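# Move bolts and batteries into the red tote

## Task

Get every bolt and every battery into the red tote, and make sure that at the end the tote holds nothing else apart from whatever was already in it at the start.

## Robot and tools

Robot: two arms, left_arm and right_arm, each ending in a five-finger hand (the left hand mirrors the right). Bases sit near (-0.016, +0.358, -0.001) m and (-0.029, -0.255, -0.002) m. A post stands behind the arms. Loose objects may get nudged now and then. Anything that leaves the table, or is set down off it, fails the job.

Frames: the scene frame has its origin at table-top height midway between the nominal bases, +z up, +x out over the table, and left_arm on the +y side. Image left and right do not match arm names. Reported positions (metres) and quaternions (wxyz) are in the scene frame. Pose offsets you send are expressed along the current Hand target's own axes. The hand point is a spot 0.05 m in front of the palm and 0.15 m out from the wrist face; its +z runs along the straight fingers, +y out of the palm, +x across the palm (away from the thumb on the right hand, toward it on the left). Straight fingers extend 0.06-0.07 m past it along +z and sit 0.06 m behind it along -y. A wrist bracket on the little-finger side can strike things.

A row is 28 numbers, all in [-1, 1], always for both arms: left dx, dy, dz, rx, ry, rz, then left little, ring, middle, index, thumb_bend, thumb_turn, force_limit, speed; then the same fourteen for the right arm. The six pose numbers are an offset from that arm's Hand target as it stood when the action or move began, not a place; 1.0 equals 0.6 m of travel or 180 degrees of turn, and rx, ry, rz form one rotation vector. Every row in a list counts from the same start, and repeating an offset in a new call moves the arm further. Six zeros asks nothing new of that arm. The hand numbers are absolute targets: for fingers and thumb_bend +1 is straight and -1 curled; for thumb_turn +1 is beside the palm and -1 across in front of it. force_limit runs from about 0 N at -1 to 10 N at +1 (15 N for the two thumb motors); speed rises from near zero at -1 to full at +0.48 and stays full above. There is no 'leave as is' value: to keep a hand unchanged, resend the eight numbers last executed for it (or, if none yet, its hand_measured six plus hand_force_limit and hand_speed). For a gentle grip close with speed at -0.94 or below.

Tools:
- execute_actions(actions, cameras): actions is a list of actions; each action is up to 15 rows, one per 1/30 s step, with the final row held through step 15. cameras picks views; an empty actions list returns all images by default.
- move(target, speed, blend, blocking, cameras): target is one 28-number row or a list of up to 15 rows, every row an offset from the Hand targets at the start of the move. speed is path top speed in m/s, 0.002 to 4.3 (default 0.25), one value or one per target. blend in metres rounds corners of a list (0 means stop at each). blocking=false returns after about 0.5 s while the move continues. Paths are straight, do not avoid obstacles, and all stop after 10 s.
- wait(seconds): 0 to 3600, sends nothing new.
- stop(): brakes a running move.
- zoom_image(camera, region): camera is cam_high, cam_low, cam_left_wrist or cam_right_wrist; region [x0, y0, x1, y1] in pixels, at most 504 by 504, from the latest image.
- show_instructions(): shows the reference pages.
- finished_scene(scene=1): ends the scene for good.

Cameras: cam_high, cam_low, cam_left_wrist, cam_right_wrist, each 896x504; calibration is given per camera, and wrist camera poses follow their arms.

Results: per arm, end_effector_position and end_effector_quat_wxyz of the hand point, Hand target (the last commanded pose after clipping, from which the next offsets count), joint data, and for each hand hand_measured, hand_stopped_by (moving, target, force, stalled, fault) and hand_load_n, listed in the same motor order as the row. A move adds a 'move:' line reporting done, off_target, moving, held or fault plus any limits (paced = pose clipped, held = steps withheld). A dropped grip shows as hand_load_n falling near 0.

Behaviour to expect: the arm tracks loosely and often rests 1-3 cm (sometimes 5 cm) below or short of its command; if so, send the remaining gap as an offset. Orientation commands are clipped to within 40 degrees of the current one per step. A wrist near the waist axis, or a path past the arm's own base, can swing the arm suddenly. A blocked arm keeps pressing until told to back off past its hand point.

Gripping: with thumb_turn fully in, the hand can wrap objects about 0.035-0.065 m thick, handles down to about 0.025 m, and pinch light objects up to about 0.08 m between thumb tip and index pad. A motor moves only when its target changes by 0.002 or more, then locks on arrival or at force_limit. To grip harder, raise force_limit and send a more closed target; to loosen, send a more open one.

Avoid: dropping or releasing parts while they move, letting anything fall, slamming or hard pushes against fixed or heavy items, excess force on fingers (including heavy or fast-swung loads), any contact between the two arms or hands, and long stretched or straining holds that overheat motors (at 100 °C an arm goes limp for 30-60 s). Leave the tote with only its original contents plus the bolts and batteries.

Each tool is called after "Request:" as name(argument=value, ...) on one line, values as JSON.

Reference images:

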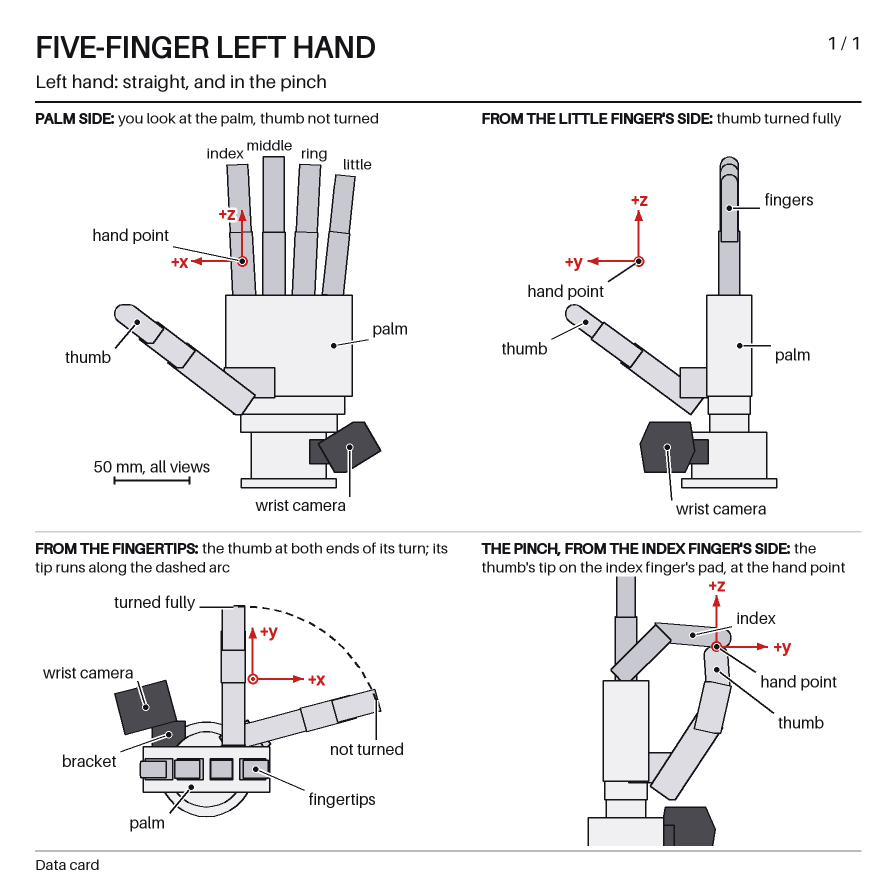

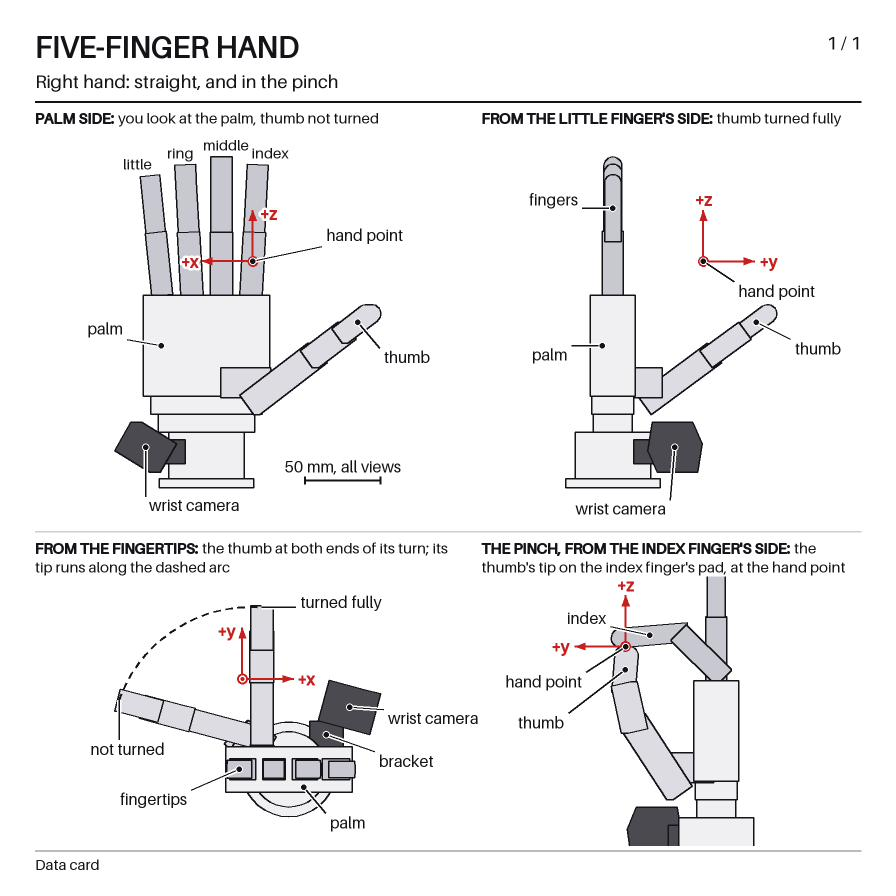

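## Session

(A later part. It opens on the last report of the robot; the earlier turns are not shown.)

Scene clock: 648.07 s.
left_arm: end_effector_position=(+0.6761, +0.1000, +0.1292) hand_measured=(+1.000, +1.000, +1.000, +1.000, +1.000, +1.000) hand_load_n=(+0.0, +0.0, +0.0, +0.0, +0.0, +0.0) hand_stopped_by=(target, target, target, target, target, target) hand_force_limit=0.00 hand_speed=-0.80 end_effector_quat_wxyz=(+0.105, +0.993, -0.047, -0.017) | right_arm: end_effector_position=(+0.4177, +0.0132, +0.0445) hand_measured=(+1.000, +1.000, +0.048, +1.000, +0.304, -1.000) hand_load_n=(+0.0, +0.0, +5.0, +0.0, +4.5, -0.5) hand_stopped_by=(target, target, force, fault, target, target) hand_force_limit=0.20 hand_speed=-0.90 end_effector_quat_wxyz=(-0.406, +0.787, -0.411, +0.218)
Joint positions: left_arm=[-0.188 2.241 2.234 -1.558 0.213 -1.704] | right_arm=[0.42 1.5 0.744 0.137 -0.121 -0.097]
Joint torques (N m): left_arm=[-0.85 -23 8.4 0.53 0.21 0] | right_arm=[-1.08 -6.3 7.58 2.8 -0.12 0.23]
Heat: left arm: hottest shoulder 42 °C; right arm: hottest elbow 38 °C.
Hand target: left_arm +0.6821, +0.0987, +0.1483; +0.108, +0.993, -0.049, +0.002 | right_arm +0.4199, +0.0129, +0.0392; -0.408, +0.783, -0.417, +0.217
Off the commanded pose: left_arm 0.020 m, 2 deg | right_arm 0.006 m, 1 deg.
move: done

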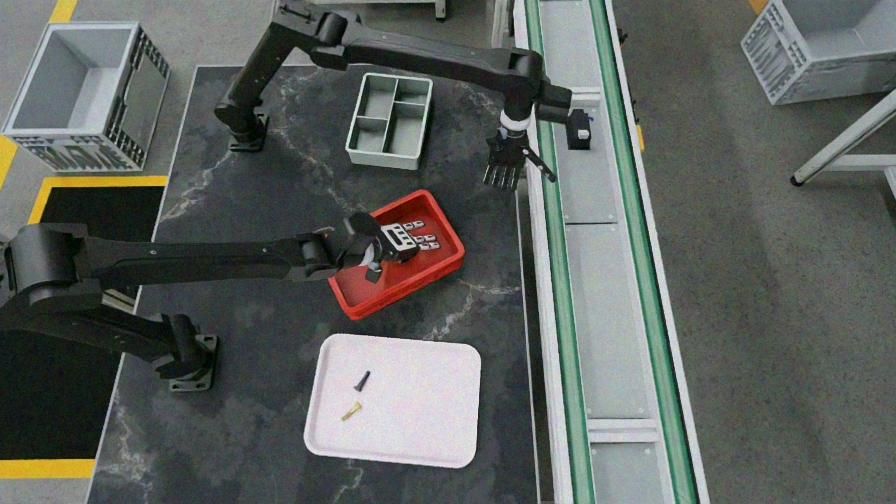

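Request:
move(target=[0,0,0,0,0,0,1,1,1,1,1,1,0,-0.8,0,0,0,0,0,0,1,1,0.3,0.3,0.42,-1,0.2,-0.92], cameras=[])

Request:
wait(seconds=2.5, cameras=["cam_right_wrist"])

Scene clock: 651.43 s.
left_arm: end_effector_position=(+0.6761, +0.1000, +0.1292) hand_measured=(+1.000, +1.000, +1.000, +1.000, +1.000, +1.000) hand_load_n=(+0.0, +0.0, +0.0, +0.0, +0.0, -0.5) hand_stopped_by=(target, target, target, target, target, target) hand_force_limit=0.00 hand_speed=-0.80 end_effector_quat_wxyz=(+0.105, +0.993, -0.047, -0.017) | right_arm: end_effector_position=(+0.4186, +0.0136, +0.0449) hand_measured=(+1.000, +1.000, +0.300, +1.000, +0.420, -1.000) hand_load_n=(+0.0, +0.0, -2.0, +0.0, +0.0, +0.0) hand_stopped_by=(target, target, target, fault, target, target) hand_force_limit=0.20 hand_speed=-0.92 end_effector_quat_wxyz=(-0.407, +0.786, -0.411, +0.219)
Joint positions: left_arm=[-0.188 2.241 2.234 -1.558 0.213 -1.704] | right_arm=[0.42 1.501 0.744 0.142 -0.121 -0.097]
Joint torques (N m): left_arm=[-0.85 -23.06 8.43 0.55 0.2 0] | right_arm=[-1.2 -6.36 7.54 2.62 -0.09 0.21]
Heat: left arm: hottest shoulder 42 °C; right arm: hottest elbow 37 °C.
Hand target: left_arm +0.6821, +0.0987, +0.1483; +0.108, +0.993, -0.049, +0.002 | right_arm +0.4200, +0.0129, +0.0391; -0.408, +0.783, -0.416, +0.217
Off the commanded pose: left_arm 0.020 m, 2 deg | right_arm 0.006 m, 1 deg.
move: done

Scene clock: 653.93 s.
left_arm: end_effector_position=(+0.6761, +0.1000, +0.1292) hand_measured=(+1.000, +1.000, +1.000, +1.000, +1.000, +1.000) hand_load_n=(+0.0, +0.0, +0.0, +0.0, +0.0, +0.0) hand_stopped_by=(target, target, target, target, target, target) hand_force_limit=0.00 hand_speed=-0.80 end_effector_quat_wxyz=(+0.105, +0.993, -0.047, -0.017) | right_arm: end_effector_position=(+0.4186, +0.0136, +0.0449) hand_measured=(+1.000, +1.000, +0.300, +1.000, +0.420, -1.000) hand_load_n=(+0.0, +0.0, -2.0, +0.0, +0.0, +0.0) hand_stopped_by=(target, target, target, fault, target, target) hand_force_limit=0.20 hand_speed=-0.92 end_effector_quat_wxyz=(-0.407, +0.786, -0.411, +0.219)
Joint positions: left_arm=[-0.188 2.241 2.234 -1.558 0.213 -1.704] | right_arm=[0.42 1.501 0.744 0.142 -0.121 -0.097]
Joint torques (N m): left_arm=[-0.91 -23.06 8.4 0.53 0.2 0] | right_arm=[-1.08 -6.53 7.62 2.65 -0.1 0.24]
Heat: left arm: hottest shoulder 42 °C; right arm: hottest elbow 37 °C.
Hand target: left_arm +0.6821, +0.0987, +0.1483; +0.108, +0.993, -0.049, +0.002 | right_arm +0.4200, +0.0129, +0.0391; -0.408, +0.783, -0.416, +0.217
Off the commanded pose: left_arm 0.020 m, 2 deg | right_arm 0.006 m, 1 deg.
wait: 2.50 s; at rest by 0.17 s
cam_right_wrist: T_world_to_cam=[[-0.35524, -0.53063, -0.76957, 0.18637], [-0.89808, 0.42215, 0.12348, 0.36743], [0.25936, 0.735, -0.6265, 0.02366]] pos_world=[0.39005, -0.07361, 0.11288]

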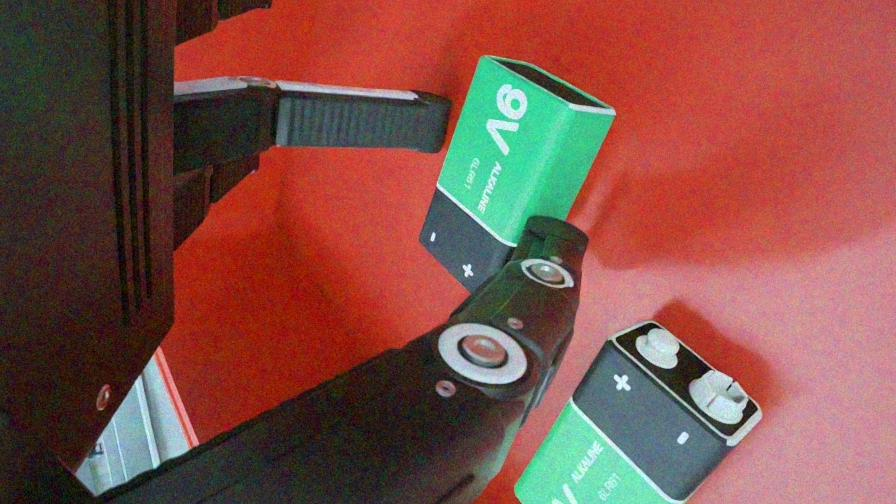

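Request:
move(target=[0,0,0,0,0,0,1,1,1,1,1,1,0,-0.8,0,0,0,0,0,0,1,1,0.6,0.3,0.46,-1,0.2,-0.85], cameras=["cam_right_wrist"])

Scene clock: 658.13 s.
left_arm: end_effector_position=(+0.6761, +0.1000, +0.1292) hand_measured=(+1.000, +1.000, +1.000, +1.000, +1.000, +1.000) hand_load_n=(+0.0, +0.0, +0.0, +0.0, +0.0, +0.0) hand_stopped_by=(target, target, target, target, target, target) hand_force_limit=0.00 hand_speed=-0.80 end_effector_quat_wxyz=(+0.105, +0.993, -0.047, -0.017) | right_arm: end_effector_position=(+0.4182, +0.0135, +0.0424) hand_measured=(+1.000, +1.000, +0.600, +1.000, +0.460, -1.000) hand_load_n=(+0.0, +0.0, +0.0, +0.0, +0.0, +0.0) hand_stopped_by=(target, target, target, fault, target, target) hand_force_limit=0.20 hand_speed=-0.85 end_effector_quat_wxyz=(-0.405, +0.787, -0.411, +0.217)
Joint positions: left_arm=[-0.188 2.241 2.234 -1.558 0.213 -1.704] | right_arm=[0.42 1.506 0.744 0.142 -0.121 -0.097]
Joint torques (N m): left_arm=[-0.91 -23.06 8.42 0.54 0.2 0] | right_arm=[-1.14 -6.95 7.54 2.65 -0.11 0.24]
Heat: left arm: hottest shoulder 42 °C; right arm: hottest elbow 37 °C.
Hand target: left_arm +0.6821, +0.0987, +0.1483; +0.108, +0.993, -0.049, +0.002 | right_arm +0.4200, +0.0129, +0.0392; -0.408, +0.783, -0.416, +0.217
Off the commanded pose: left_arm 0.020 m, 2 deg | right_arm 0.004 m, 1 deg.
move: done
cam_right_wrist: T_world_to_cam=[[-0.35874, -0.53223, -0.76684, 0.18566], [-0.89749, 0.42245, 0.12665, 0.36704], [0.25654, 0.73367, -0.62922, 0.02367]] pos_world=[0.38995, -0.07361, 0.11077]

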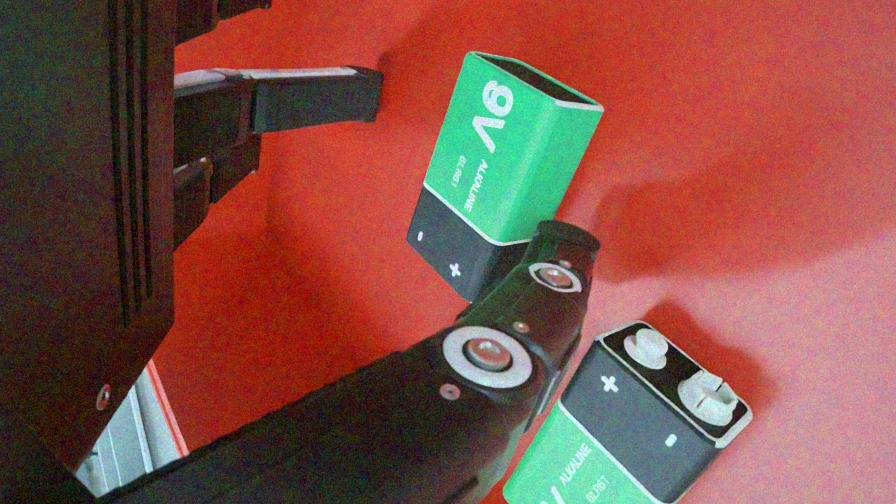

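Request:
move(target=[[0,0,0,0,0,0,1,1,1,1,1,1,0,-0.8,0,-0.0525,-0.0123,0,0,0,1,1,0.6,0.3,0.46,-1,0.2,-0.85],[0,0,0,0,0,0,1,1,1,1,1,1,0,-0.8,0,-0.2048,-0.1434,0,0,0,1,1,0.6,0.3,0.46,-1,0.2,-0.85]], speed=[0.06,0.12], blend=[0.02,0], cameras=["cam_high","cam_right_wrist"])

Scene clock: 664.90 s.
left_arm: end_effector_position=(+0.6761, +0.1000, +0.1292) hand_measured=(+1.000, +1.000, +1.000, +1.000, +1.000, +1.000) hand_load_n=(+0.0, +0.5, +0.0, +0.0, +0.0, +0.0) hand_stopped_by=(target, target, target, target, target, target) hand_force_limit=0.00 hand_speed=-0.80 end_effector_quat_wxyz=(+0.105, +0.993, -0.047, -0.017) | right_arm: end_effector_position=(+0.4047, +0.0066, +0.1584) hand_measured=(+1.000, +1.000, +0.600, +1.000, +0.460, -1.000) hand_load_n=(+0.0, +0.0, +0.0, +0.0, +0.0, +0.0) hand_stopped_by=(target, target, target, fault, target, target) hand_force_limit=0.20 hand_speed=-0.85 end_effector_quat_wxyz=(-0.388, +0.795, -0.418, +0.205)
Joint positions: left_arm=[-0.188 2.241 2.234 -1.558 0.213 -1.704] | right_arm=[0.42 1.286 0.911 -0.293 -0.119 -0.097]
Joint torques (N m): left_arm=[-0.91 -23.12 8.4 0.54 0.21 0] | right_arm=[-1.2 -7.12 14.45 1.5 -0.18 0.22]
Heat: left arm: hottest shoulder 42 °C; right arm: hottest elbow 37 °C.
Hand target: left_arm +0.6821, +0.0987, +0.1483; +0.108, +0.993, -0.049, +0.002 | right_arm +0.4199, +0.0129, +0.1892; -0.408, +0.783, -0.416, +0.217
Off the commanded pose: left_arm 0.020 m, 2 deg | right_arm 0.035 m, 3 deg.
move: off_target (right_arm); blend cut to 0.0162 m at target 1
cam_right_wrist: T_world_to_cam=[[-0.39115, -0.54788, -0.73948, 0.27498], [-0.89104, 0.42652, 0.15531, 0.33597], [0.23031, 0.71966, -0.65502, 0.11991]] pos_world=[0.3793, -0.07894, 0.22971]

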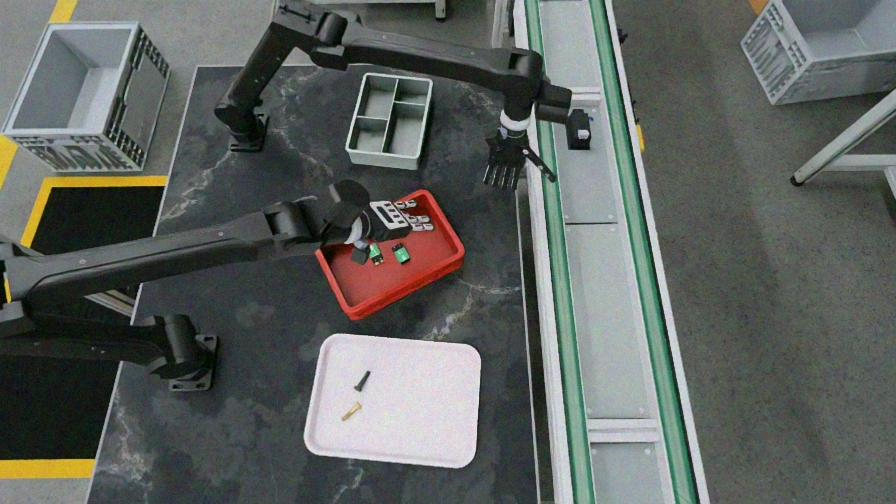

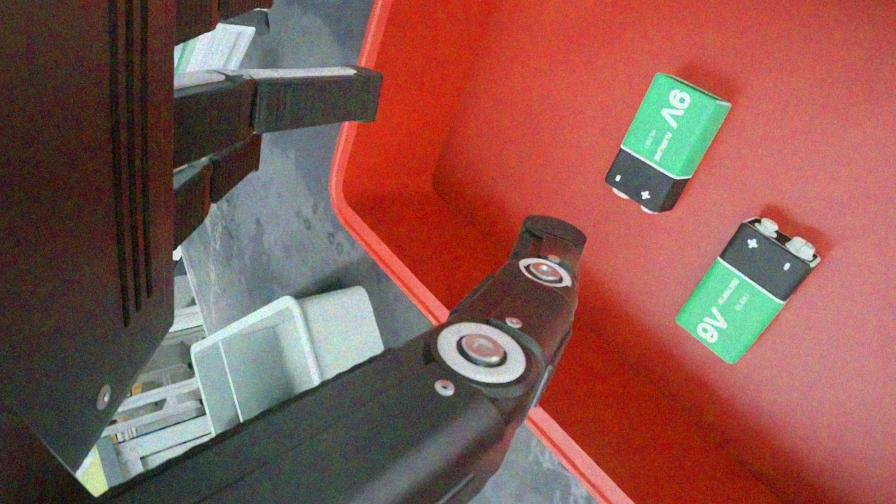

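Request:
move(target=[0,0,0,0,0,0,1,1,1,1,1,1,0,-0.8,0.3605,0.2288,-0.2713,0.0465,0.2398,0.1413,1,1,0.24,0.3,0.25,-1,0.2,-0.7], speed=0.15, cameras=["cam_high","cam_right_wrist"])

Scene clock: 692.53 s.
left_arm: end_effector_position=(+0.6761, +0.1000, +0.1292) hand_measured=(+1.000, +1.000, +1.000, +1.000, +1.000, +1.000) hand_load_n=(+0.0, +0.0, +0.0, +0.0, +0.0, +0.0) hand_stopped_by=(target, target, target, target, target, target) hand_force_limit=0.00 hand_speed=-0.80 end_effector_quat_wxyz=(+0.105, +0.993, -0.047, -0.017) | right_arm: end_effector_position=(+0.3611, -0.2827, +0.1615) hand_measured=(+1.000, +1.000, +0.240, +1.000, +0.250, -1.000) hand_load_n=(+0.0, +0.0, -0.5, +0.0, +0.5, +0.5) hand_stopped_by=(target, target, target, fault, target, target) hand_force_limit=0.20 hand_speed=-0.70 end_effector_quat_wxyz=(+0.307, -0.524, +0.678, -0.415)
Joint positions: left_arm=[-0.188 2.241 2.234 -1.558 0.213 -1.704] | right_arm=[-0.098 0.825 0.529 -0.2 0.183 0.077]
Joint torques (N m): left_arm=[-0.85 -23.06 8.4 0.53 0.21 0] | right_arm=[-1.26 -2.32 10.07 2.92 0.13 0.26]
Heat: left arm: hottest shoulder 42 °C; right arm: hottest elbow 40 °C.
Hand target: left_arm +0.6821, +0.0987, +0.1483; +0.108, +0.993, -0.049, +0.002 | right_arm +0.3649, -0.2849, +0.1701; +0.319, -0.510, +0.678, -0.423
Off the commanded pose: left_arm 0.020 m, 2 deg | right_arm 0.010 m, 2 deg.
move: done
cam_right_wrist: T_world_to_cam=[[-0.54085, -0.10534, -0.8345, 0.2962], [-0.26947, 0.96153, 0.05328, 0.36339], [0.79679, 0.25369, -0.54843, -0.01323]] pos_world=[0.26867, -0.31486, 0.22056]

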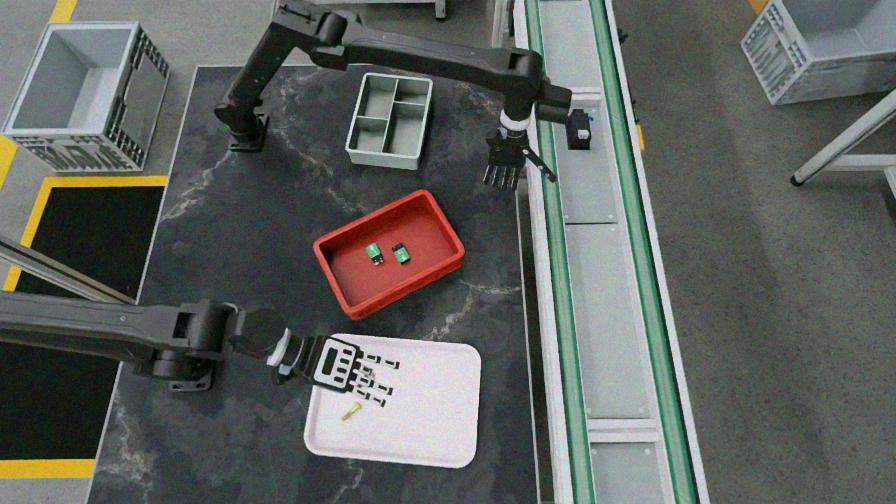

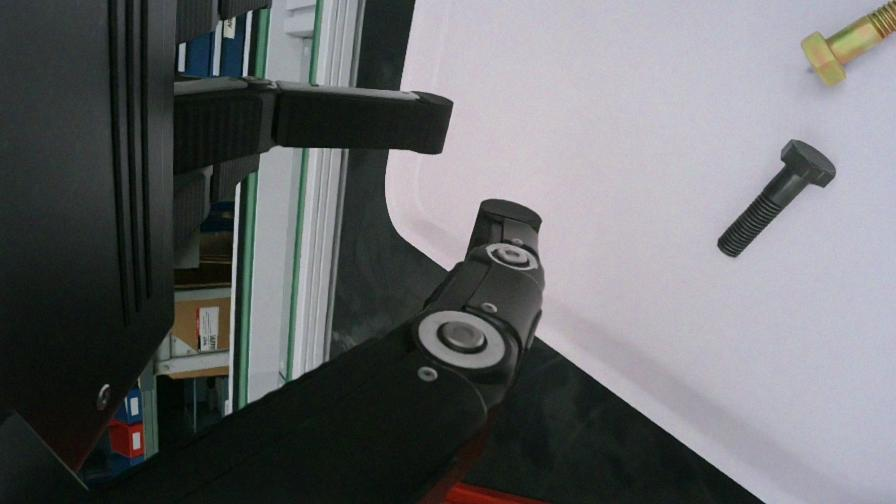

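Request:
zoom_image(camera="cam_right_wrist", region=[690, 0, 896, 280])

Scaled by 1.800.

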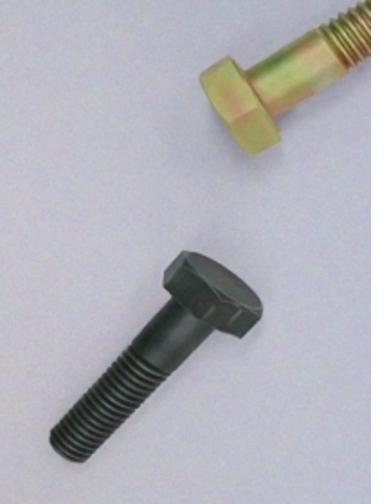

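Request:
move(target=[0,0,0,0,0,0,1,1,1,1,1,1,0,-0.8,-0.006,0.1074,0.0459,0,0,0,1,1,0.24,0.3,0.25,-1,0.2,-0.7], speed=0.1, cameras=["cam_right_wrist"])

Scene clock: 706.90 s.
left_arm: end_effector_position=(+0.6761, +0.1000, +0.1292) hand_measured=(+1.000, +1.000, +1.000, +1.000, +1.000, +1.000) hand_load_n=(+0.0, +0.0, +0.0, +0.0, +0.0, +0.0) hand_stopped_by=(target, target, target, target, target, target) hand_force_limit=0.00 hand_speed=-0.80 end_effector_quat_wxyz=(+0.105, +0.993, -0.047, -0.017) | right_arm: end_effector_position=(+0.3576, -0.2836, +0.0968) hand_measured=(+1.000, +1.000, +0.240, +1.000, +0.250, -1.000) hand_load_n=(+0.0, +0.0, +0.0, +0.0, +0.0, +0.0) hand_stopped_by=(target, target, target, fault, target, target) hand_force_limit=0.20 hand_speed=-0.70 end_effector_quat_wxyz=(+0.309, -0.516, +0.679, -0.421)
Joint positions: left_arm=[-0.188 2.241 2.234 -1.558 0.213 -1.704] | right_arm=[-0.095 0.922 0.378 0.062 0.196 0.085]
Joint torques (N m): left_arm=[-0.91 -23.06 8.42 0.54 0.21 0] | right_arm=[-0.38 -1.08 9.33 3 0.22 0.27]
Heat: left arm: hottest shoulder 42 °C; right arm: hottest elbow 39 °C.
Hand target: left_arm +0.6821, +0.0987, +0.1483; +0.108, +0.993, -0.049, +0.002 | right_arm +0.3626, -0.2805, +0.1003; +0.319, -0.510, +0.678, -0.423
Off the commanded pose: left_arm 0.020 m, 2 deg | right_arm 0.007 m, 1 deg.
move: done
cam_right_wrist: T_world_to_cam=[[-0.52932, -0.09841, -0.8427, 0.23891], [-0.25776, 0.96496, 0.04922, 0.36386], [0.80832, 0.24327, -0.53613, -0.05397]] pos_world=[0.26387, -0.31447, 0.15448]

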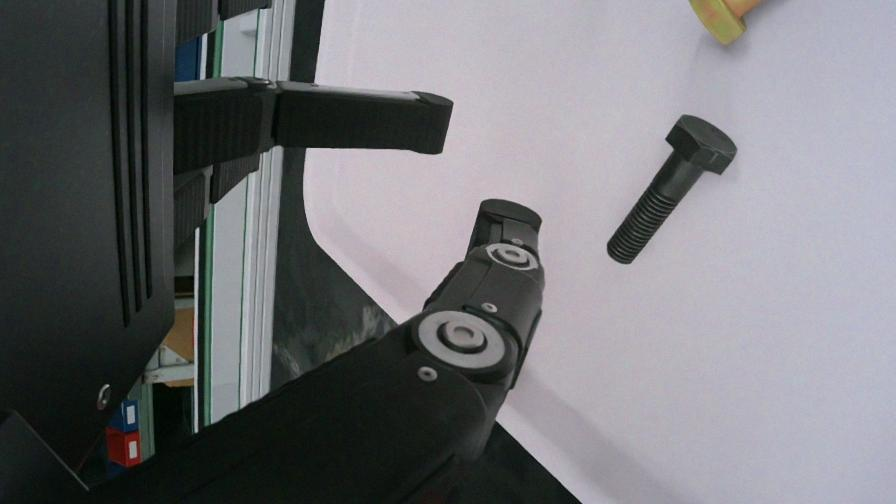

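Request:
move(target=[0,0,0,0,0,0,1,1,1,1,1,1,0,-0.8,-0.0048,0.058,0.0333,0,0,0,1,1,0.24,0.3,0.25,-1,0.2,-0.7], speed=0.07, cameras=["cam_right_wrist"])

Scene clock: 713.20 s.
left_arm: end_effector_position=(+0.6761, +0.1000, +0.1292) hand_measured=(+1.000, +1.000, +1.000, +1.000, +1.000, +1.000) hand_load_n=(+0.0, +0.0, +0.0, +0.0, +0.0, +0.0) hand_stopped_by=(target, target, target, target, target, target) hand_force_limit=0.00 hand_speed=-0.80 end_effector_quat_wxyz=(+0.105, +0.993, -0.047, -0.017) | right_arm: end_effector_position=(+0.3621, -0.2817, +0.0578) hand_measured=(+1.000, +1.000, +0.240, +1.000, +0.250, -1.000) hand_load_n=(+0.0, +0.0, +0.0, +0.0, +0.0, +0.5) hand_stopped_by=(target, target, target, fault, target, target) hand_force_limit=0.20 hand_speed=-0.70 end_effector_quat_wxyz=(+0.310, -0.516, +0.678, -0.421)
Joint positions: left_arm=[-0.188 2.241 2.234 -1.558 0.213 -1.704] | right_arm=[-0.086 1.061 0.319 0.261 0.204 0.09]
Joint torques (N m): left_arm=[-0.91 -23.06 8.4 0.53 0.21 0] | right_arm=[-0.38 -1.85 7.99 3.06 0.22 0.26]
Heat: left arm: hottest shoulder 42 °C; right arm: hottest elbow 38 °C.
Hand target: left_arm +0.6821, +0.0987, +0.1483; +0.108, +0.993, -0.049, +0.002 | right_arm +0.3659, -0.2784, +0.0600; +0.318, -0.510, +0.678, -0.423
Off the commanded pose: left_arm 0.020 m, 2 deg | right_arm 0.006 m, 1 deg.
move: done
cam_right_wrist: T_world_to_cam=[[-0.52757, -0.09864, -0.84377, 0.20797], [-0.25805, 0.96491, 0.04855, 0.36524], [0.80937, 0.24335, -0.53451, -0.07945]] pos_world=[0.26827, -0.31257, 0.11528]

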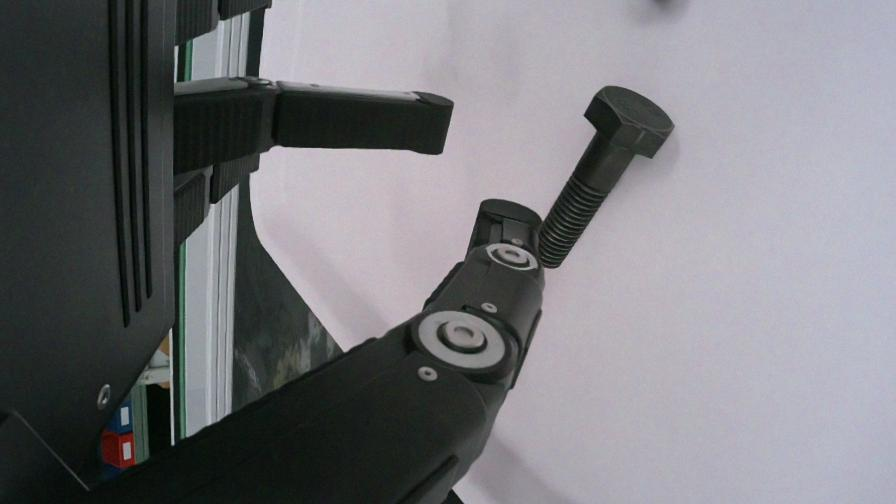

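Request:
move(target=[0,0,0,0,0,0,1,1,1,1,1,1,0,-0.8,0,0.0389,0.019,0,0,0,1,1,0.24,0.3,0.25,-1,0.2,-0.7], speed=0.05, cameras=["cam_right_wrist"])

Scene clock: 717.30 s.
left_arm: end_effector_position=(+0.6761, +0.1000, +0.1292) hand_measured=(+1.000, +1.000, +1.000, +1.000, +1.000, +1.000) hand_load_n=(+0.0, +0.0, +0.0, +0.0, +0.0, +0.5) hand_stopped_by=(target, target, target, target, target, target) hand_force_limit=0.00 hand_speed=-0.80 end_effector_quat_wxyz=(+0.105, +0.993, -0.047, -0.017) | right_arm: end_effector_position=(+0.3640, -0.2819, +0.0342) hand_measured=(+1.000, +1.000, +0.240, +1.000, +0.250, -1.000) hand_load_n=(+0.0, +0.0, +0.0, +0.0, +0.0, +0.0) hand_stopped_by=(target, target, target, fault, target, target) hand_force_limit=0.20 hand_speed=-0.70 end_effector_quat_wxyz=(+0.312, -0.515, +0.678, -0.423)
Joint positions: left_arm=[-0.188 2.241 2.234 -1.558 0.213 -1.704] | right_arm=[-0.086 1.166 0.287 0.403 0.205 0.09]
Joint torques (N m): left_arm=[-0.85 -23.12 8.4 0.55 0.21 0] | right_arm=[-0.44 -2.26 6.82 2.93 0.2 0.25]
Heat: left arm: hottest shoulder 42 °C; right arm: hottest elbow 38 °C.
Hand target: left_arm +0.6821, +0.0987, +0.1483; +0.108, +0.993, -0.049, +0.002 | right_arm +0.3661, -0.2785, +0.0343; +0.319, -0.510, +0.678, -0.423
Off the commanded pose: left_arm 0.020 m, 2 deg | right_arm 0.004 m, 1 deg.
move: done
cam_right_wrist: T_world_to_cam=[[-0.52283, -0.09845, -0.84673, 0.18745], [-0.25747, 0.96515, 0.04677, 0.367], [0.81262, 0.24246, -0.52996, -0.09522]] pos_world=[0.26987, -0.31267, 0.09109]

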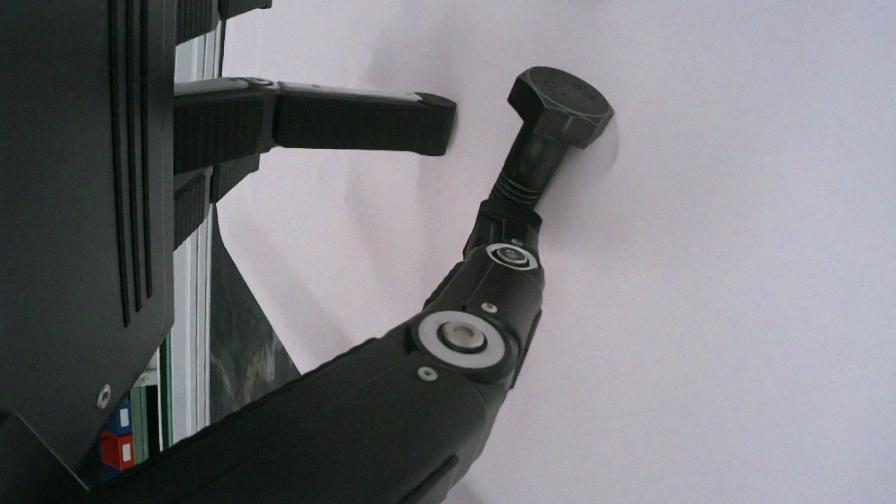

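Request:
move(target=[0,0,0,0,0,0,1,1,1,1,1,1,0,-0.8,0.001,0.0155,0.0045,0,0,0,1,1,0.24,0.3,0.25,-1,0.2,-0.7], speed=0.03, cameras=["cam_right_wrist"])

Scene clock: 727.00 s.
left_arm: end_effector_position=(+0.6761, +0.1000, +0.1292) hand_measured=(+1.000, +1.000, +1.000, +1.000, +1.000, +1.000) hand_load_n=(+0.0, +0.0, +0.0, +0.0, +0.0, +0.0) hand_stopped_by=(target, target, target, target, target, target) hand_force_limit=0.00 hand_speed=-0.80 end_effector_quat_wxyz=(+0.105, +0.993, -0.047, -0.017) | right_arm: end_effector_position=(+0.3669, -0.2822, +0.0319) hand_measured=(+1.000, +1.000, +0.240, +1.000, +0.250, -1.000) hand_load_n=(+0.0, +0.0, -1.5, +0.0, +0.0, +0.0) hand_stopped_by=(target, target, target, fault, target, target) hand_force_limit=0.20 hand_speed=-0.70 end_effector_quat_wxyz=(+0.319, -0.510, +0.674, -0.429)
Joint positions: left_arm=[-0.188 2.241 2.234 -1.558 0.213 -1.704] | right_arm=[-0.086 1.195 0.276 0.466 0.206 0.09]
Joint torques (N m): left_arm=[-0.91 -23.06 8.42 0.55 0.21 0] | right_arm=[-0.44 -1.44 6.22 2.63 0.16 0.26]
Heat: left arm: hottest shoulder 42 °C; right arm: hottest elbow 37 °C.
Hand target: left_arm +0.6821, +0.0987, +0.1483; +0.108, +0.993, -0.049, +0.002 | right_arm +0.3643, -0.2787, +0.0247; +0.319, -0.510, +0.678, -0.423
Off the commanded pose: left_arm 0.020 m, 2 deg | right_arm 0.008 m, 1 deg.
move: done
cam_right_wrist: T_world_to_cam=[[-0.50368, -0.09912, -0.85819, 0.18011], [-0.25761, 0.96543, 0.03968, 0.36844], [0.82459, 0.24106, -0.5118, -0.104]] pos_world=[0.27139, -0.31278, 0.08672]

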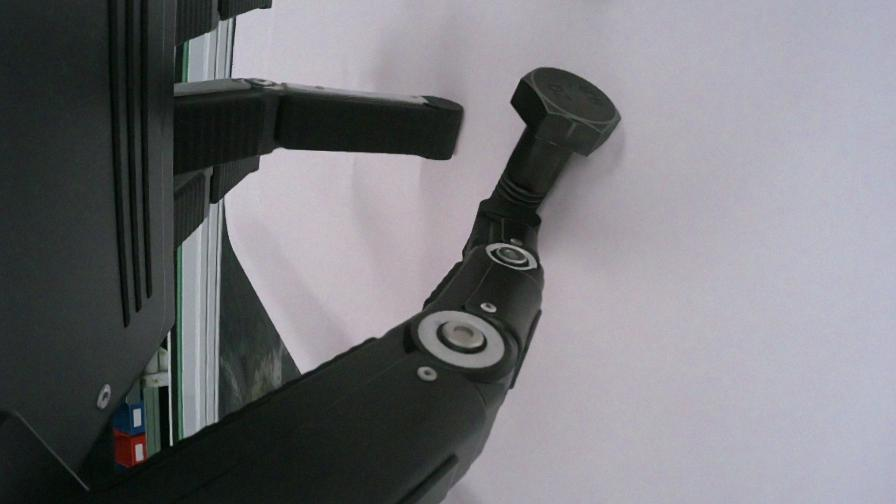

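Request:
move(target=[0,0,0,0,0,0,1,1,1,1,1,1,0,-0.8,0,-0.030,-0.0146,0,0,0,1,1,0.24,0.3,0.4,-1,0.2,-0.7], speed=0.04, cameras=["cam_right_wrist"])

Scene clock: 754.70 s.
left_arm: end_effector_position=(+0.6761, +0.1000, +0.1292) hand_measured=(+1.000, +1.000, +1.000, +1.000, +1.000, +1.000) hand_load_n=(+0.5, +0.0, +0.0, +0.0, -0.5, +0.0) hand_stopped_by=(target, target, target, target, target, target) hand_force_limit=0.00 hand_speed=-0.80 end_effector_quat_wxyz=(+0.105, +0.993, -0.047, -0.017) | right_arm: end_effector_position=(+0.3568, -0.2816, +0.0344) hand_measured=(+1.000, +1.000, +0.240, +1.000, +0.400, -1.000) hand_load_n=(+0.0, +0.0, +0.0, +0.0, +0.0, +0.0) hand_stopped_by=(target, target, target, fault, target, target) hand_force_limit=0.20 hand_speed=-0.70 end_effector_quat_wxyz=(+0.309, -0.516, +0.679, -0.421)
Joint positions: left_arm=[-0.188 2.241 2.234 -1.558 0.213 -1.704] | right_arm=[-0.086 1.135 0.276 0.375 0.206 0.09]
Joint torques (N m): left_arm=[-0.91 -23.06 8.43 0.53 0.21 0] | right_arm=[-0.44 -3.25 8.76 1.76 0.16 0.26]
Heat: left arm: hottest shoulder 42 °C; right arm: hottest elbow 35 °C.
Hand target: left_arm +0.6821, +0.0987, +0.1483; +0.108, +0.993, -0.049, +0.002 | right_arm +0.3643, -0.2787, +0.0447; +0.318, -0.510, +0.678, -0.423
Off the commanded pose: left_arm 0.020 m, 2 deg | right_arm 0.013 m, 1 deg.
move: off_target (right_arm)
cam_right_wrist: T_world_to_cam=[[-0.52992, -0.09771, -0.8424, 0.18654], [-0.25626, 0.96535, 0.04923, 0.36443], [0.8084, 0.24196, -0.5366, -0.08762]] pos_world=[0.26307, -0.31238, 0.09218]

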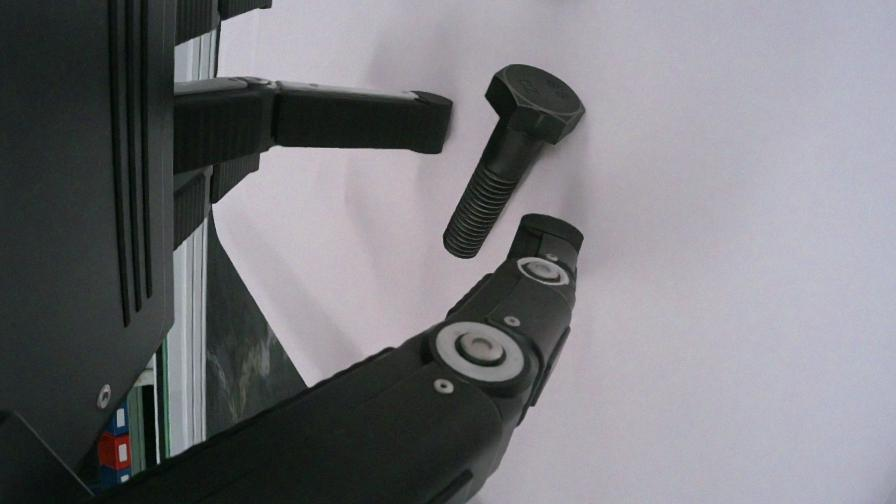

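Request:
move(target=[0,0,0,0,0,0,1,1,1,1,1,1,0,-0.8,0.0017,0.015,0.0083,0,0,0,1,1,0.24,0.3,0.4,-1,0.2,-0.7], speed=0.04, cameras=["cam_right_wrist"])

Scene clock: 768.63 s.
left_arm: end_effector_position=(+0.6761, +0.1000, +0.1292) hand_measured=(+1.000, +1.000, +1.000, +1.000, +1.000, +1.000) hand_load_n=(+0.0, +0.0, +0.0, +0.0, +0.0, +0.0) hand_stopped_by=(target, target, target, target, target, target) hand_force_limit=0.00 hand_speed=-0.80 end_effector_quat_wxyz=(+0.105, +0.993, -0.047, -0.017) | right_arm: end_effector_position=(+0.3601, -0.2818, +0.0329) hand_measured=(+1.000, +1.000, +0.240, +1.000, +0.400, -1.000) hand_load_n=(+0.0, +0.0, +0.0, +0.0, +0.0, +0.5) hand_stopped_by=(target, target, target, fault, target, target) hand_force_limit=0.20 hand_speed=-0.70 end_effector_quat_wxyz=(+0.312, -0.514, +0.678, -0.423)
Joint positions: left_arm=[-0.188 2.241 2.234 -1.558 0.213 -1.704] | right_arm=[-0.086 1.157 0.276 0.405 0.206 0.09]
Joint torques (N m): left_arm=[-0.91 -23.06 8.42 0.54 0.21 0] | right_arm=[-0.67 -1.85 7.53 2.81 -0.01 0.25]
Heat: left arm: hottest shoulder 42 °C; right arm: hottest elbow 35 °C.
Hand target: left_arm +0.6821, +0.0987, +0.1483; +0.108, +0.993, -0.049, +0.002 | right_arm +0.3645, -0.2798, +0.0344; +0.319, -0.510, +0.678, -0.423
Off the commanded pose: left_arm 0.020 m, 2 deg | right_arm 0.005 m, 1 deg.
move: done
cam_right_wrist: T_world_to_cam=[[-0.52278, -0.09807, -0.84681, 0.18442], [-0.25668, 0.96537, 0.04667, 0.36568], [0.8129, 0.24176, -0.52985, -0.09288]] pos_world=[0.26577, -0.31248, 0.08989]

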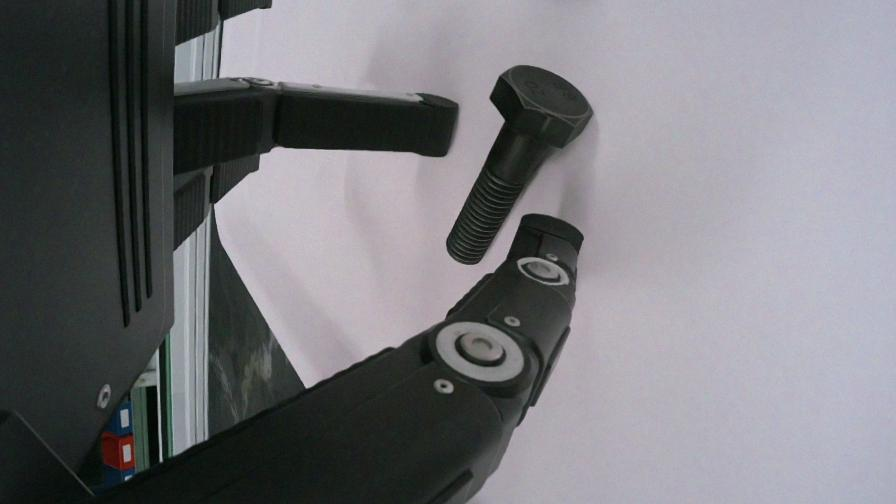

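Request:
move(target=[0,0,0,0,0,0,1,1,1,1,1,1,0,-0.8,0.0,-0.0115,0.0089,0,0,0,1,1,0.24,0.3,0.45,-1,0.2,-0.7], speed=0.04, cameras=["cam_right_wrist"])

Scene clock: 776.70 s.
left_arm: end_effector_position=(+0.6761, +0.1000, +0.1292) hand_measured=(+1.000, +1.000, +1.000, +1.000, +1.000, +1.000) hand_load_n=(+0.0, +0.0, +0.0, +0.0, +0.0, +0.0) hand_stopped_by=(target, target, target, target, target, target) hand_force_limit=0.00 hand_speed=-0.80 end_effector_quat_wxyz=(+0.105, +0.993, -0.047, -0.017) | right_arm: end_effector_position=(+0.3599, -0.2814, +0.0322) hand_measured=(+1.000, +1.000, +0.240, +1.000, +0.450, -1.000) hand_load_n=(+0.0, +0.0, +0.0, +0.0, +0.0, +0.0) hand_stopped_by=(target, target, target, fault, target, target) hand_force_limit=0.20 hand_speed=-0.70 end_effector_quat_wxyz=(+0.312, -0.515, +0.678, -0.422)
Joint positions: left_arm=[-0.188 2.241 2.234 -1.558 0.213 -1.704] | right_arm=[-0.086 1.158 0.276 0.405 0.204 0.09]
Joint torques (N m): left_arm=[-0.91 -23.06 8.4 0.54 0.21 0] | right_arm=[-1.2 -1.03 9.51 2.29 -0.18 0.19]
Heat: left arm: hottest shoulder 42 °C; right arm: hottest elbow 35 °C.
Hand target: left_arm +0.6821, +0.0987, +0.1483; +0.108, +0.993, -0.049, +0.002 | right_arm +0.3721, -0.2819, +0.0383; +0.319, -0.510, +0.678, -0.423
Off the commanded pose: left_arm 0.020 m, 2 deg | right_arm 0.014 m, 1 deg.
move: off_target (right_arm)
cam_right_wrist: T_world_to_cam=[[-0.52422, -0.09816, -0.84591, 0.18425], [-0.2585, 0.96481, 0.04824, 0.3657], [0.8114, 0.24396, -0.53114, -0.09213]] pos_world=[0.26587, -0.31227, 0.08929]

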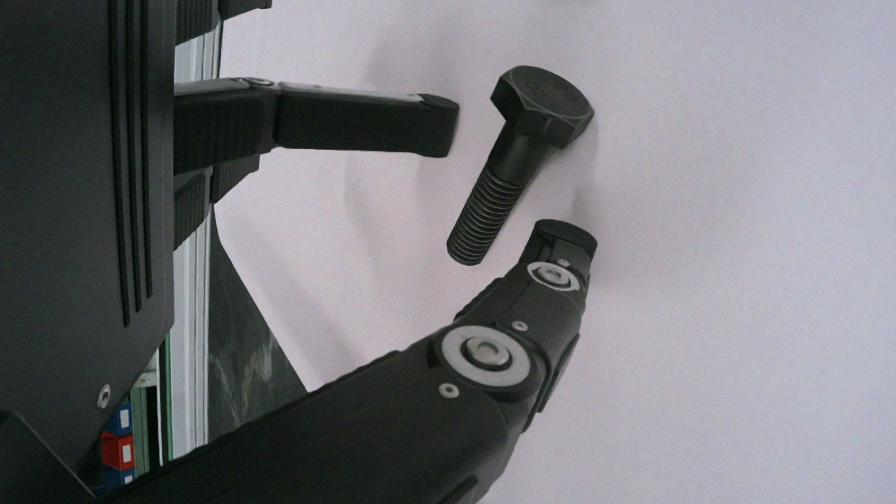

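Request:
move(target=[0,0,0,0,0,0,1,1,1,1,1,1,0,-0.8,0.0,-0.015,0.0003,0,0,0,1,1,0.24,0.3,0.45,-1,0.2,-0.7], speed=0.04, cameras=[])

Scene clock: 789.87 s.
left_arm: end_effector_position=(+0.6761, +0.1000, +0.1292) hand_measured=(+1.000, +1.000, +1.000, +1.000, +1.000, +1.000) hand_load_n=(+0.0, +0.0, +0.0, +0.0, +0.0, +0.0) hand_stopped_by=(target, target, target, target, target, target) hand_force_limit=0.00 hand_speed=-0.80 end_effector_quat_wxyz=(+0.105, +0.993, -0.047, -0.017) | right_arm: end_effector_position=(+0.3613, -0.2813, +0.0329) hand_measured=(+1.000, +1.000, +0.240, +1.000, +0.450, -1.000) hand_load_n=(+0.0, +0.0, +0.0, +0.0, +0.0, +0.0) hand_stopped_by=(target, target, target, fault, target, target) hand_force_limit=0.20 hand_speed=-0.70 end_effector_quat_wxyz=(+0.310, -0.517, +0.679, -0.420)
Joint positions: left_arm=[-0.188 2.241 2.234 -1.558 0.213 -1.704] | right_arm=[-0.086 1.158 0.285 0.389 0.202 0.09]
Joint torques (N m): left_arm=[-0.85 -23 8.4 0.54 0.21 0.01] | right_arm=[-1.49 -2.73 10.45 1.39 -0.24 0.17]
Heat: left arm: hottest shoulder 42 °C; right arm: hottest elbow 35 °C.
Hand target: left_arm +0.6821, +0.0987, +0.1483; +0.108, +0.993, -0.049, +0.002 | right_arm +0.3759, -0.2830, +0.0462; +0.319, -0.510, +0.678, -0.423
Off the commanded pose: left_arm 0.020 m, 2 deg | right_arm 0.020 m, 1 deg.
move: off_target (right_arm)

Request:
move(target=[0,0,0,0,0,0,1,1,1,1,1,1,0,-0.8,0.0,-0.0133,0.0043,0,0,0,1,1,0.24,0.3,0.45,-1,0.2,-0.7], speed=0.04, cameras=[])

Scene clock: 791.93 s.
left_arm: end_effector_position=(+0.6761, +0.1000, +0.1292) hand_measured=(+1.000, +1.000, +1.000, +1.000, +1.000, +1.000) hand_load_n=(+0.0, +0.0, +0.0, +0.0, +0.0, +0.0) hand_stopped_by=(target, target, target, target, target, target) hand_force_limit=0.00 hand_speed=-0.80 end_effector_quat_wxyz=(+0.105, +0.993, -0.047, -0.017) | right_arm: end_effector_position=(+0.3633, -0.2818, +0.0338) hand_measured=(+1.000, +1.000, +0.240, +1.000, +0.450, -1.000) hand_load_n=(+0.0, -0.5, -0.5, +0.0, +0.0, +0.0) hand_stopped_by=(target, target, target, fault, target, target) hand_force_limit=0.20 hand_speed=-0.70 end_effector_quat_wxyz=(+0.306, -0.519, +0.681, -0.415)
Joint positions: left_arm=[-0.188 2.241 2.234 -1.558 0.213 -1.704] | right_arm=[-0.09 1.158 0.3 0.361 0.196 0.09]
Joint torques (N m): left_arm=[-0.85 -23.06 8.42 0.54 0.2 0] | right_arm=[-1.49 -3.08 11.06 1.61 -0.19 0.15]
Heat: left arm: hottest shoulder 42 °C; right arm: hottest elbow 36 °C.
Hand target: left_arm +0.6821, +0.0987, +0.1483; +0.108, +0.993, -0.049, +0.002 | right_arm +0.3815, -0.2847, +0.0523; +0.318, -0.510, +0.678, -0.423
Off the commanded pose: left_arm 0.020 m, 2 deg | right_arm 0.026 m, 2 deg.
move: off_target (right_arm)

Request:
move(target=[0,0,0,0,0,0,1,1,1,1,1,1,0,-0.8,0.0025,0.0328,-0.0053,0,0,0,1,1,0.24,0.3,0.45,-1,0.2,-0.7], speed=0.04, cameras=["cam_right_wrist"])

Scene clock: 794.97 s.
left_arm: end_effector_position=(+0.6761, +0.1000, +0.1292) hand_measured=(+1.000, +1.000, +1.000, +1.000, +1.000, +1.000) hand_load_n=(+0.0, +0.0, +0.5, +0.0, +0.0, +0.0) hand_stopped_by=(target, target, target, target, target, target) hand_force_limit=0.00 hand_speed=-0.80 end_effector_quat_wxyz=(+0.105, +0.993, -0.047, -0.017) | right_arm: end_effector_position=(+0.3689, -0.2820, +0.0364) hand_measured=(+1.000, +1.000, +0.240, +1.000, +0.450, -1.000) hand_load_n=(+0.0, +0.0, +0.0, +0.0, +0.0, +0.0) hand_stopped_by=(target, target, target, fault, target, target) hand_force_limit=0.20 hand_speed=-0.70 end_effector_quat_wxyz=(+0.314, -0.515, +0.677, -0.421)
Joint positions: left_arm=[-0.188 2.241 2.234 -1.558 0.213 -1.704] | right_arm=[-0.09 1.174 0.3 0.401 0.196 0.09]
Joint torques (N m): left_arm=[-0.91 -23.12 8.4 0.53 0.21 0.01] | right_arm=[-1.14 -2.14 6.91 2.93 -0.03 0.17]
Heat: left arm: hottest shoulder 42 °C; right arm: hottest elbow 36 °C.
Hand target: left_arm +0.6821, +0.0987, +0.1483; +0.108, +0.993, -0.049, +0.002 | right_arm +0.3700, -0.2830, +0.0360; +0.318, -0.510, +0.678, -0.423
Off the commanded pose: left_arm 0.020 m, 2 deg | right_arm 0.002 m, 1 deg.
move: done
cam_right_wrist: T_world_to_cam=[[-0.52053, -0.09671, -0.84835, 0.19156], [-0.26124, 0.96396, 0.0504, 0.36914], [0.8129, 0.24786, -0.52703, -0.09661]] pos_world=[0.27468, -0.31337, 0.09299]

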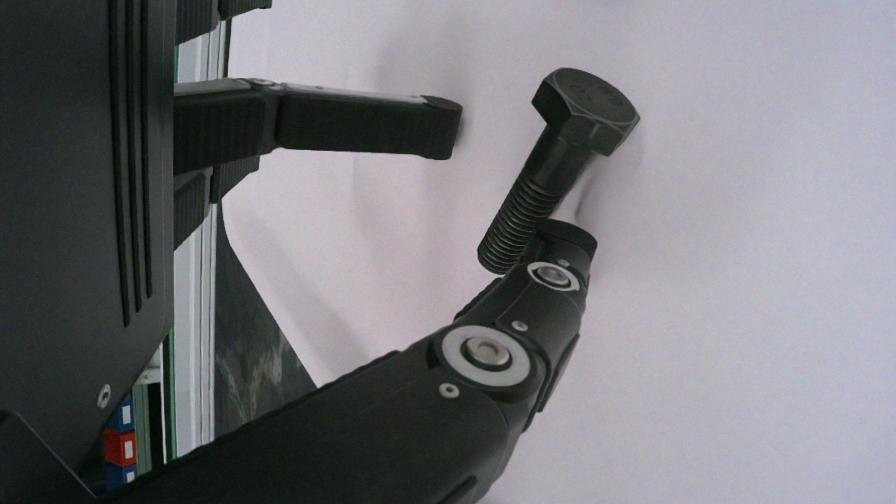

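Request:
move(target=[0,0,0,0,0,0,1,1,1,1,1,1,0,-0.8,0.0033,0.009,0.0045,0,0,0,1,1,0.24,0.3,0.45,-1,0.2,-0.7], speed=0.03, cameras=["cam_right_wrist"])

Scene clock: 799.17 s.
left_arm: end_effector_position=(+0.6761, +0.1000, +0.1292) hand_measured=(+1.000, +1.000, +1.000, +1.000, +1.000, +1.000) hand_load_n=(+0.0, +0.0, +0.0, +0.0, -0.5, +0.0) hand_stopped_by=(target, target, target, target, target, target) hand_force_limit=0.00 hand_speed=-0.80 end_effector_quat_wxyz=(+0.105, +0.993, -0.047, -0.017) | right_arm: end_effector_position=(+0.3702, -0.2820, +0.0329) hand_measured=(+1.000, +1.000, +0.240, +1.000, +0.450, -1.000) hand_load_n=(+0.0, +0.0, -0.5, -0.5, +0.0, +0.0) hand_stopped_by=(target, target, target, fault, target, target) hand_force_limit=0.20 hand_speed=-0.70 end_effector_quat_wxyz=(+0.318, -0.513, +0.676, -0.423)
Joint positions: left_arm=[-0.188 2.241 2.234 -1.558 0.213 -1.704] | right_arm=[-0.092 1.197 0.294 0.438 0.191 0.09]
Joint torques (N m): left_arm=[-0.85 -23.06 8.42 0.53 0.21 0] | right_arm=[-1.67 -2.08 6.48 2.91 -0.12 0.14]
Heat: left arm: hottest shoulder 42 °C; right arm: hottest elbow 36 °C.
Hand target: left_arm +0.6821, +0.0987, +0.1483; +0.108, +0.993, -0.049, +0.002 | right_arm +0.3695, -0.2848, +0.0299; +0.318, -0.510, +0.678, -0.423
Off the commanded pose: left_arm 0.020 m, 2 deg | right_arm 0.004 m, 0 deg.
move: done
cam_right_wrist: T_world_to_cam=[[-0.51339, -0.09654, -0.85271, 0.18684], [-0.26375, 0.96331, 0.04973, 0.37043], [0.81662, 0.25043, -0.52001, -0.10038]] pos_world=[0.27559, -0.31366, 0.0887]

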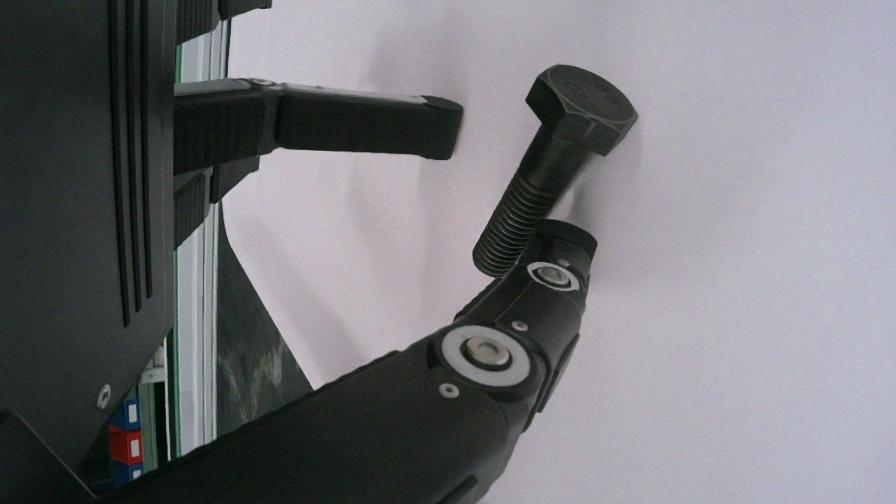

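Request:
move(target=[0,0,0,0,0,0,1,1,1,1,1,1,0,-0.8,0,0,0,0,0,0,1,1,0.0,0.3,0.45,-1,0.0,-0.85], speed=0.03, cameras=["cam_right_wrist"])

Scene clock: 801.90 s.
left_arm: end_effector_position=(+0.6761, +0.1000, +0.1292) hand_measured=(+1.000, +1.000, +1.000, +1.000, +1.000, +1.000) hand_load_n=(+0.0, +0.0, +0.0, +0.0, +0.0, +0.0) hand_stopped_by=(target, target, target, target, target, target) hand_force_limit=0.00 hand_speed=-0.80 end_effector_quat_wxyz=(+0.105, +0.993, -0.047, -0.017) | right_arm: end_effector_position=(+0.3706, -0.2823, +0.0332) hand_measured=(+1.000, +1.000, +0.000, +1.000, +0.450, -1.000) hand_load_n=(+0.0, +0.0, +0.5, +0.0, +0.0, +0.0) hand_stopped_by=(target, target, target, fault, target, target) hand_force_limit=0.00 hand_speed=-0.85 end_effector_quat_wxyz=(+0.318, -0.513, +0.676, -0.423)
Joint positions: left_arm=[-0.188 2.241 2.234 -1.558 0.213 -1.704] | right_arm=[-0.093 1.198 0.294 0.441 0.191 0.09]
Joint torques (N m): left_arm=[-0.91 -23.12 8.43 0.54 0.2 0] | right_arm=[-1.61 -2.2 6.42 2.74 -0.13 0.14]
Heat: left arm: hottest shoulder 42 °C; right arm: hottest elbow 36 °C.
Hand target: left_arm +0.6821, +0.0987, +0.1483; +0.108, +0.993, -0.049, +0.002 | right_arm +0.3696, -0.2849, +0.0299; +0.318, -0.510, +0.678, -0.423
Off the commanded pose: left_arm 0.020 m, 2 deg | right_arm 0.004 m, 0 deg.
move: done
cam_right_wrist: T_world_to_cam=[[-0.51188, -0.0963, -0.85364, 0.18675], [-0.26313, 0.96351, 0.04909, 0.37062], [0.81777, 0.24974, -0.51854, -0.1011]] pos_world=[0.27579, -0.31386, 0.0888]

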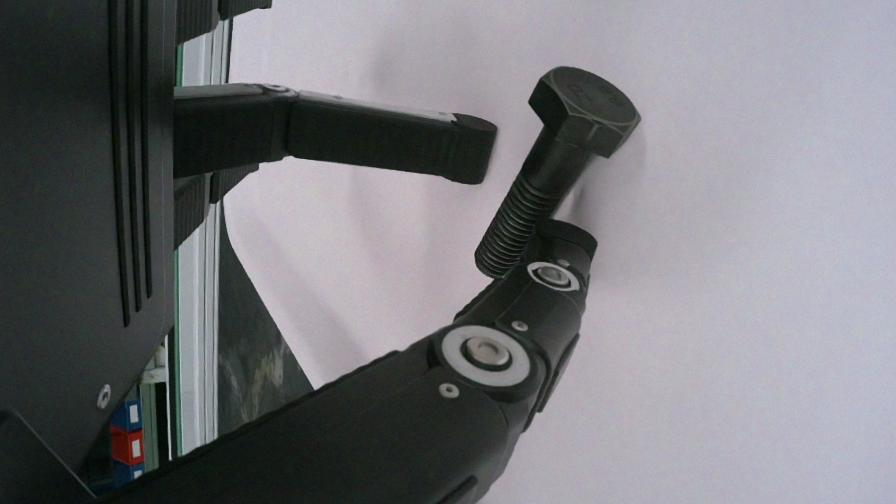

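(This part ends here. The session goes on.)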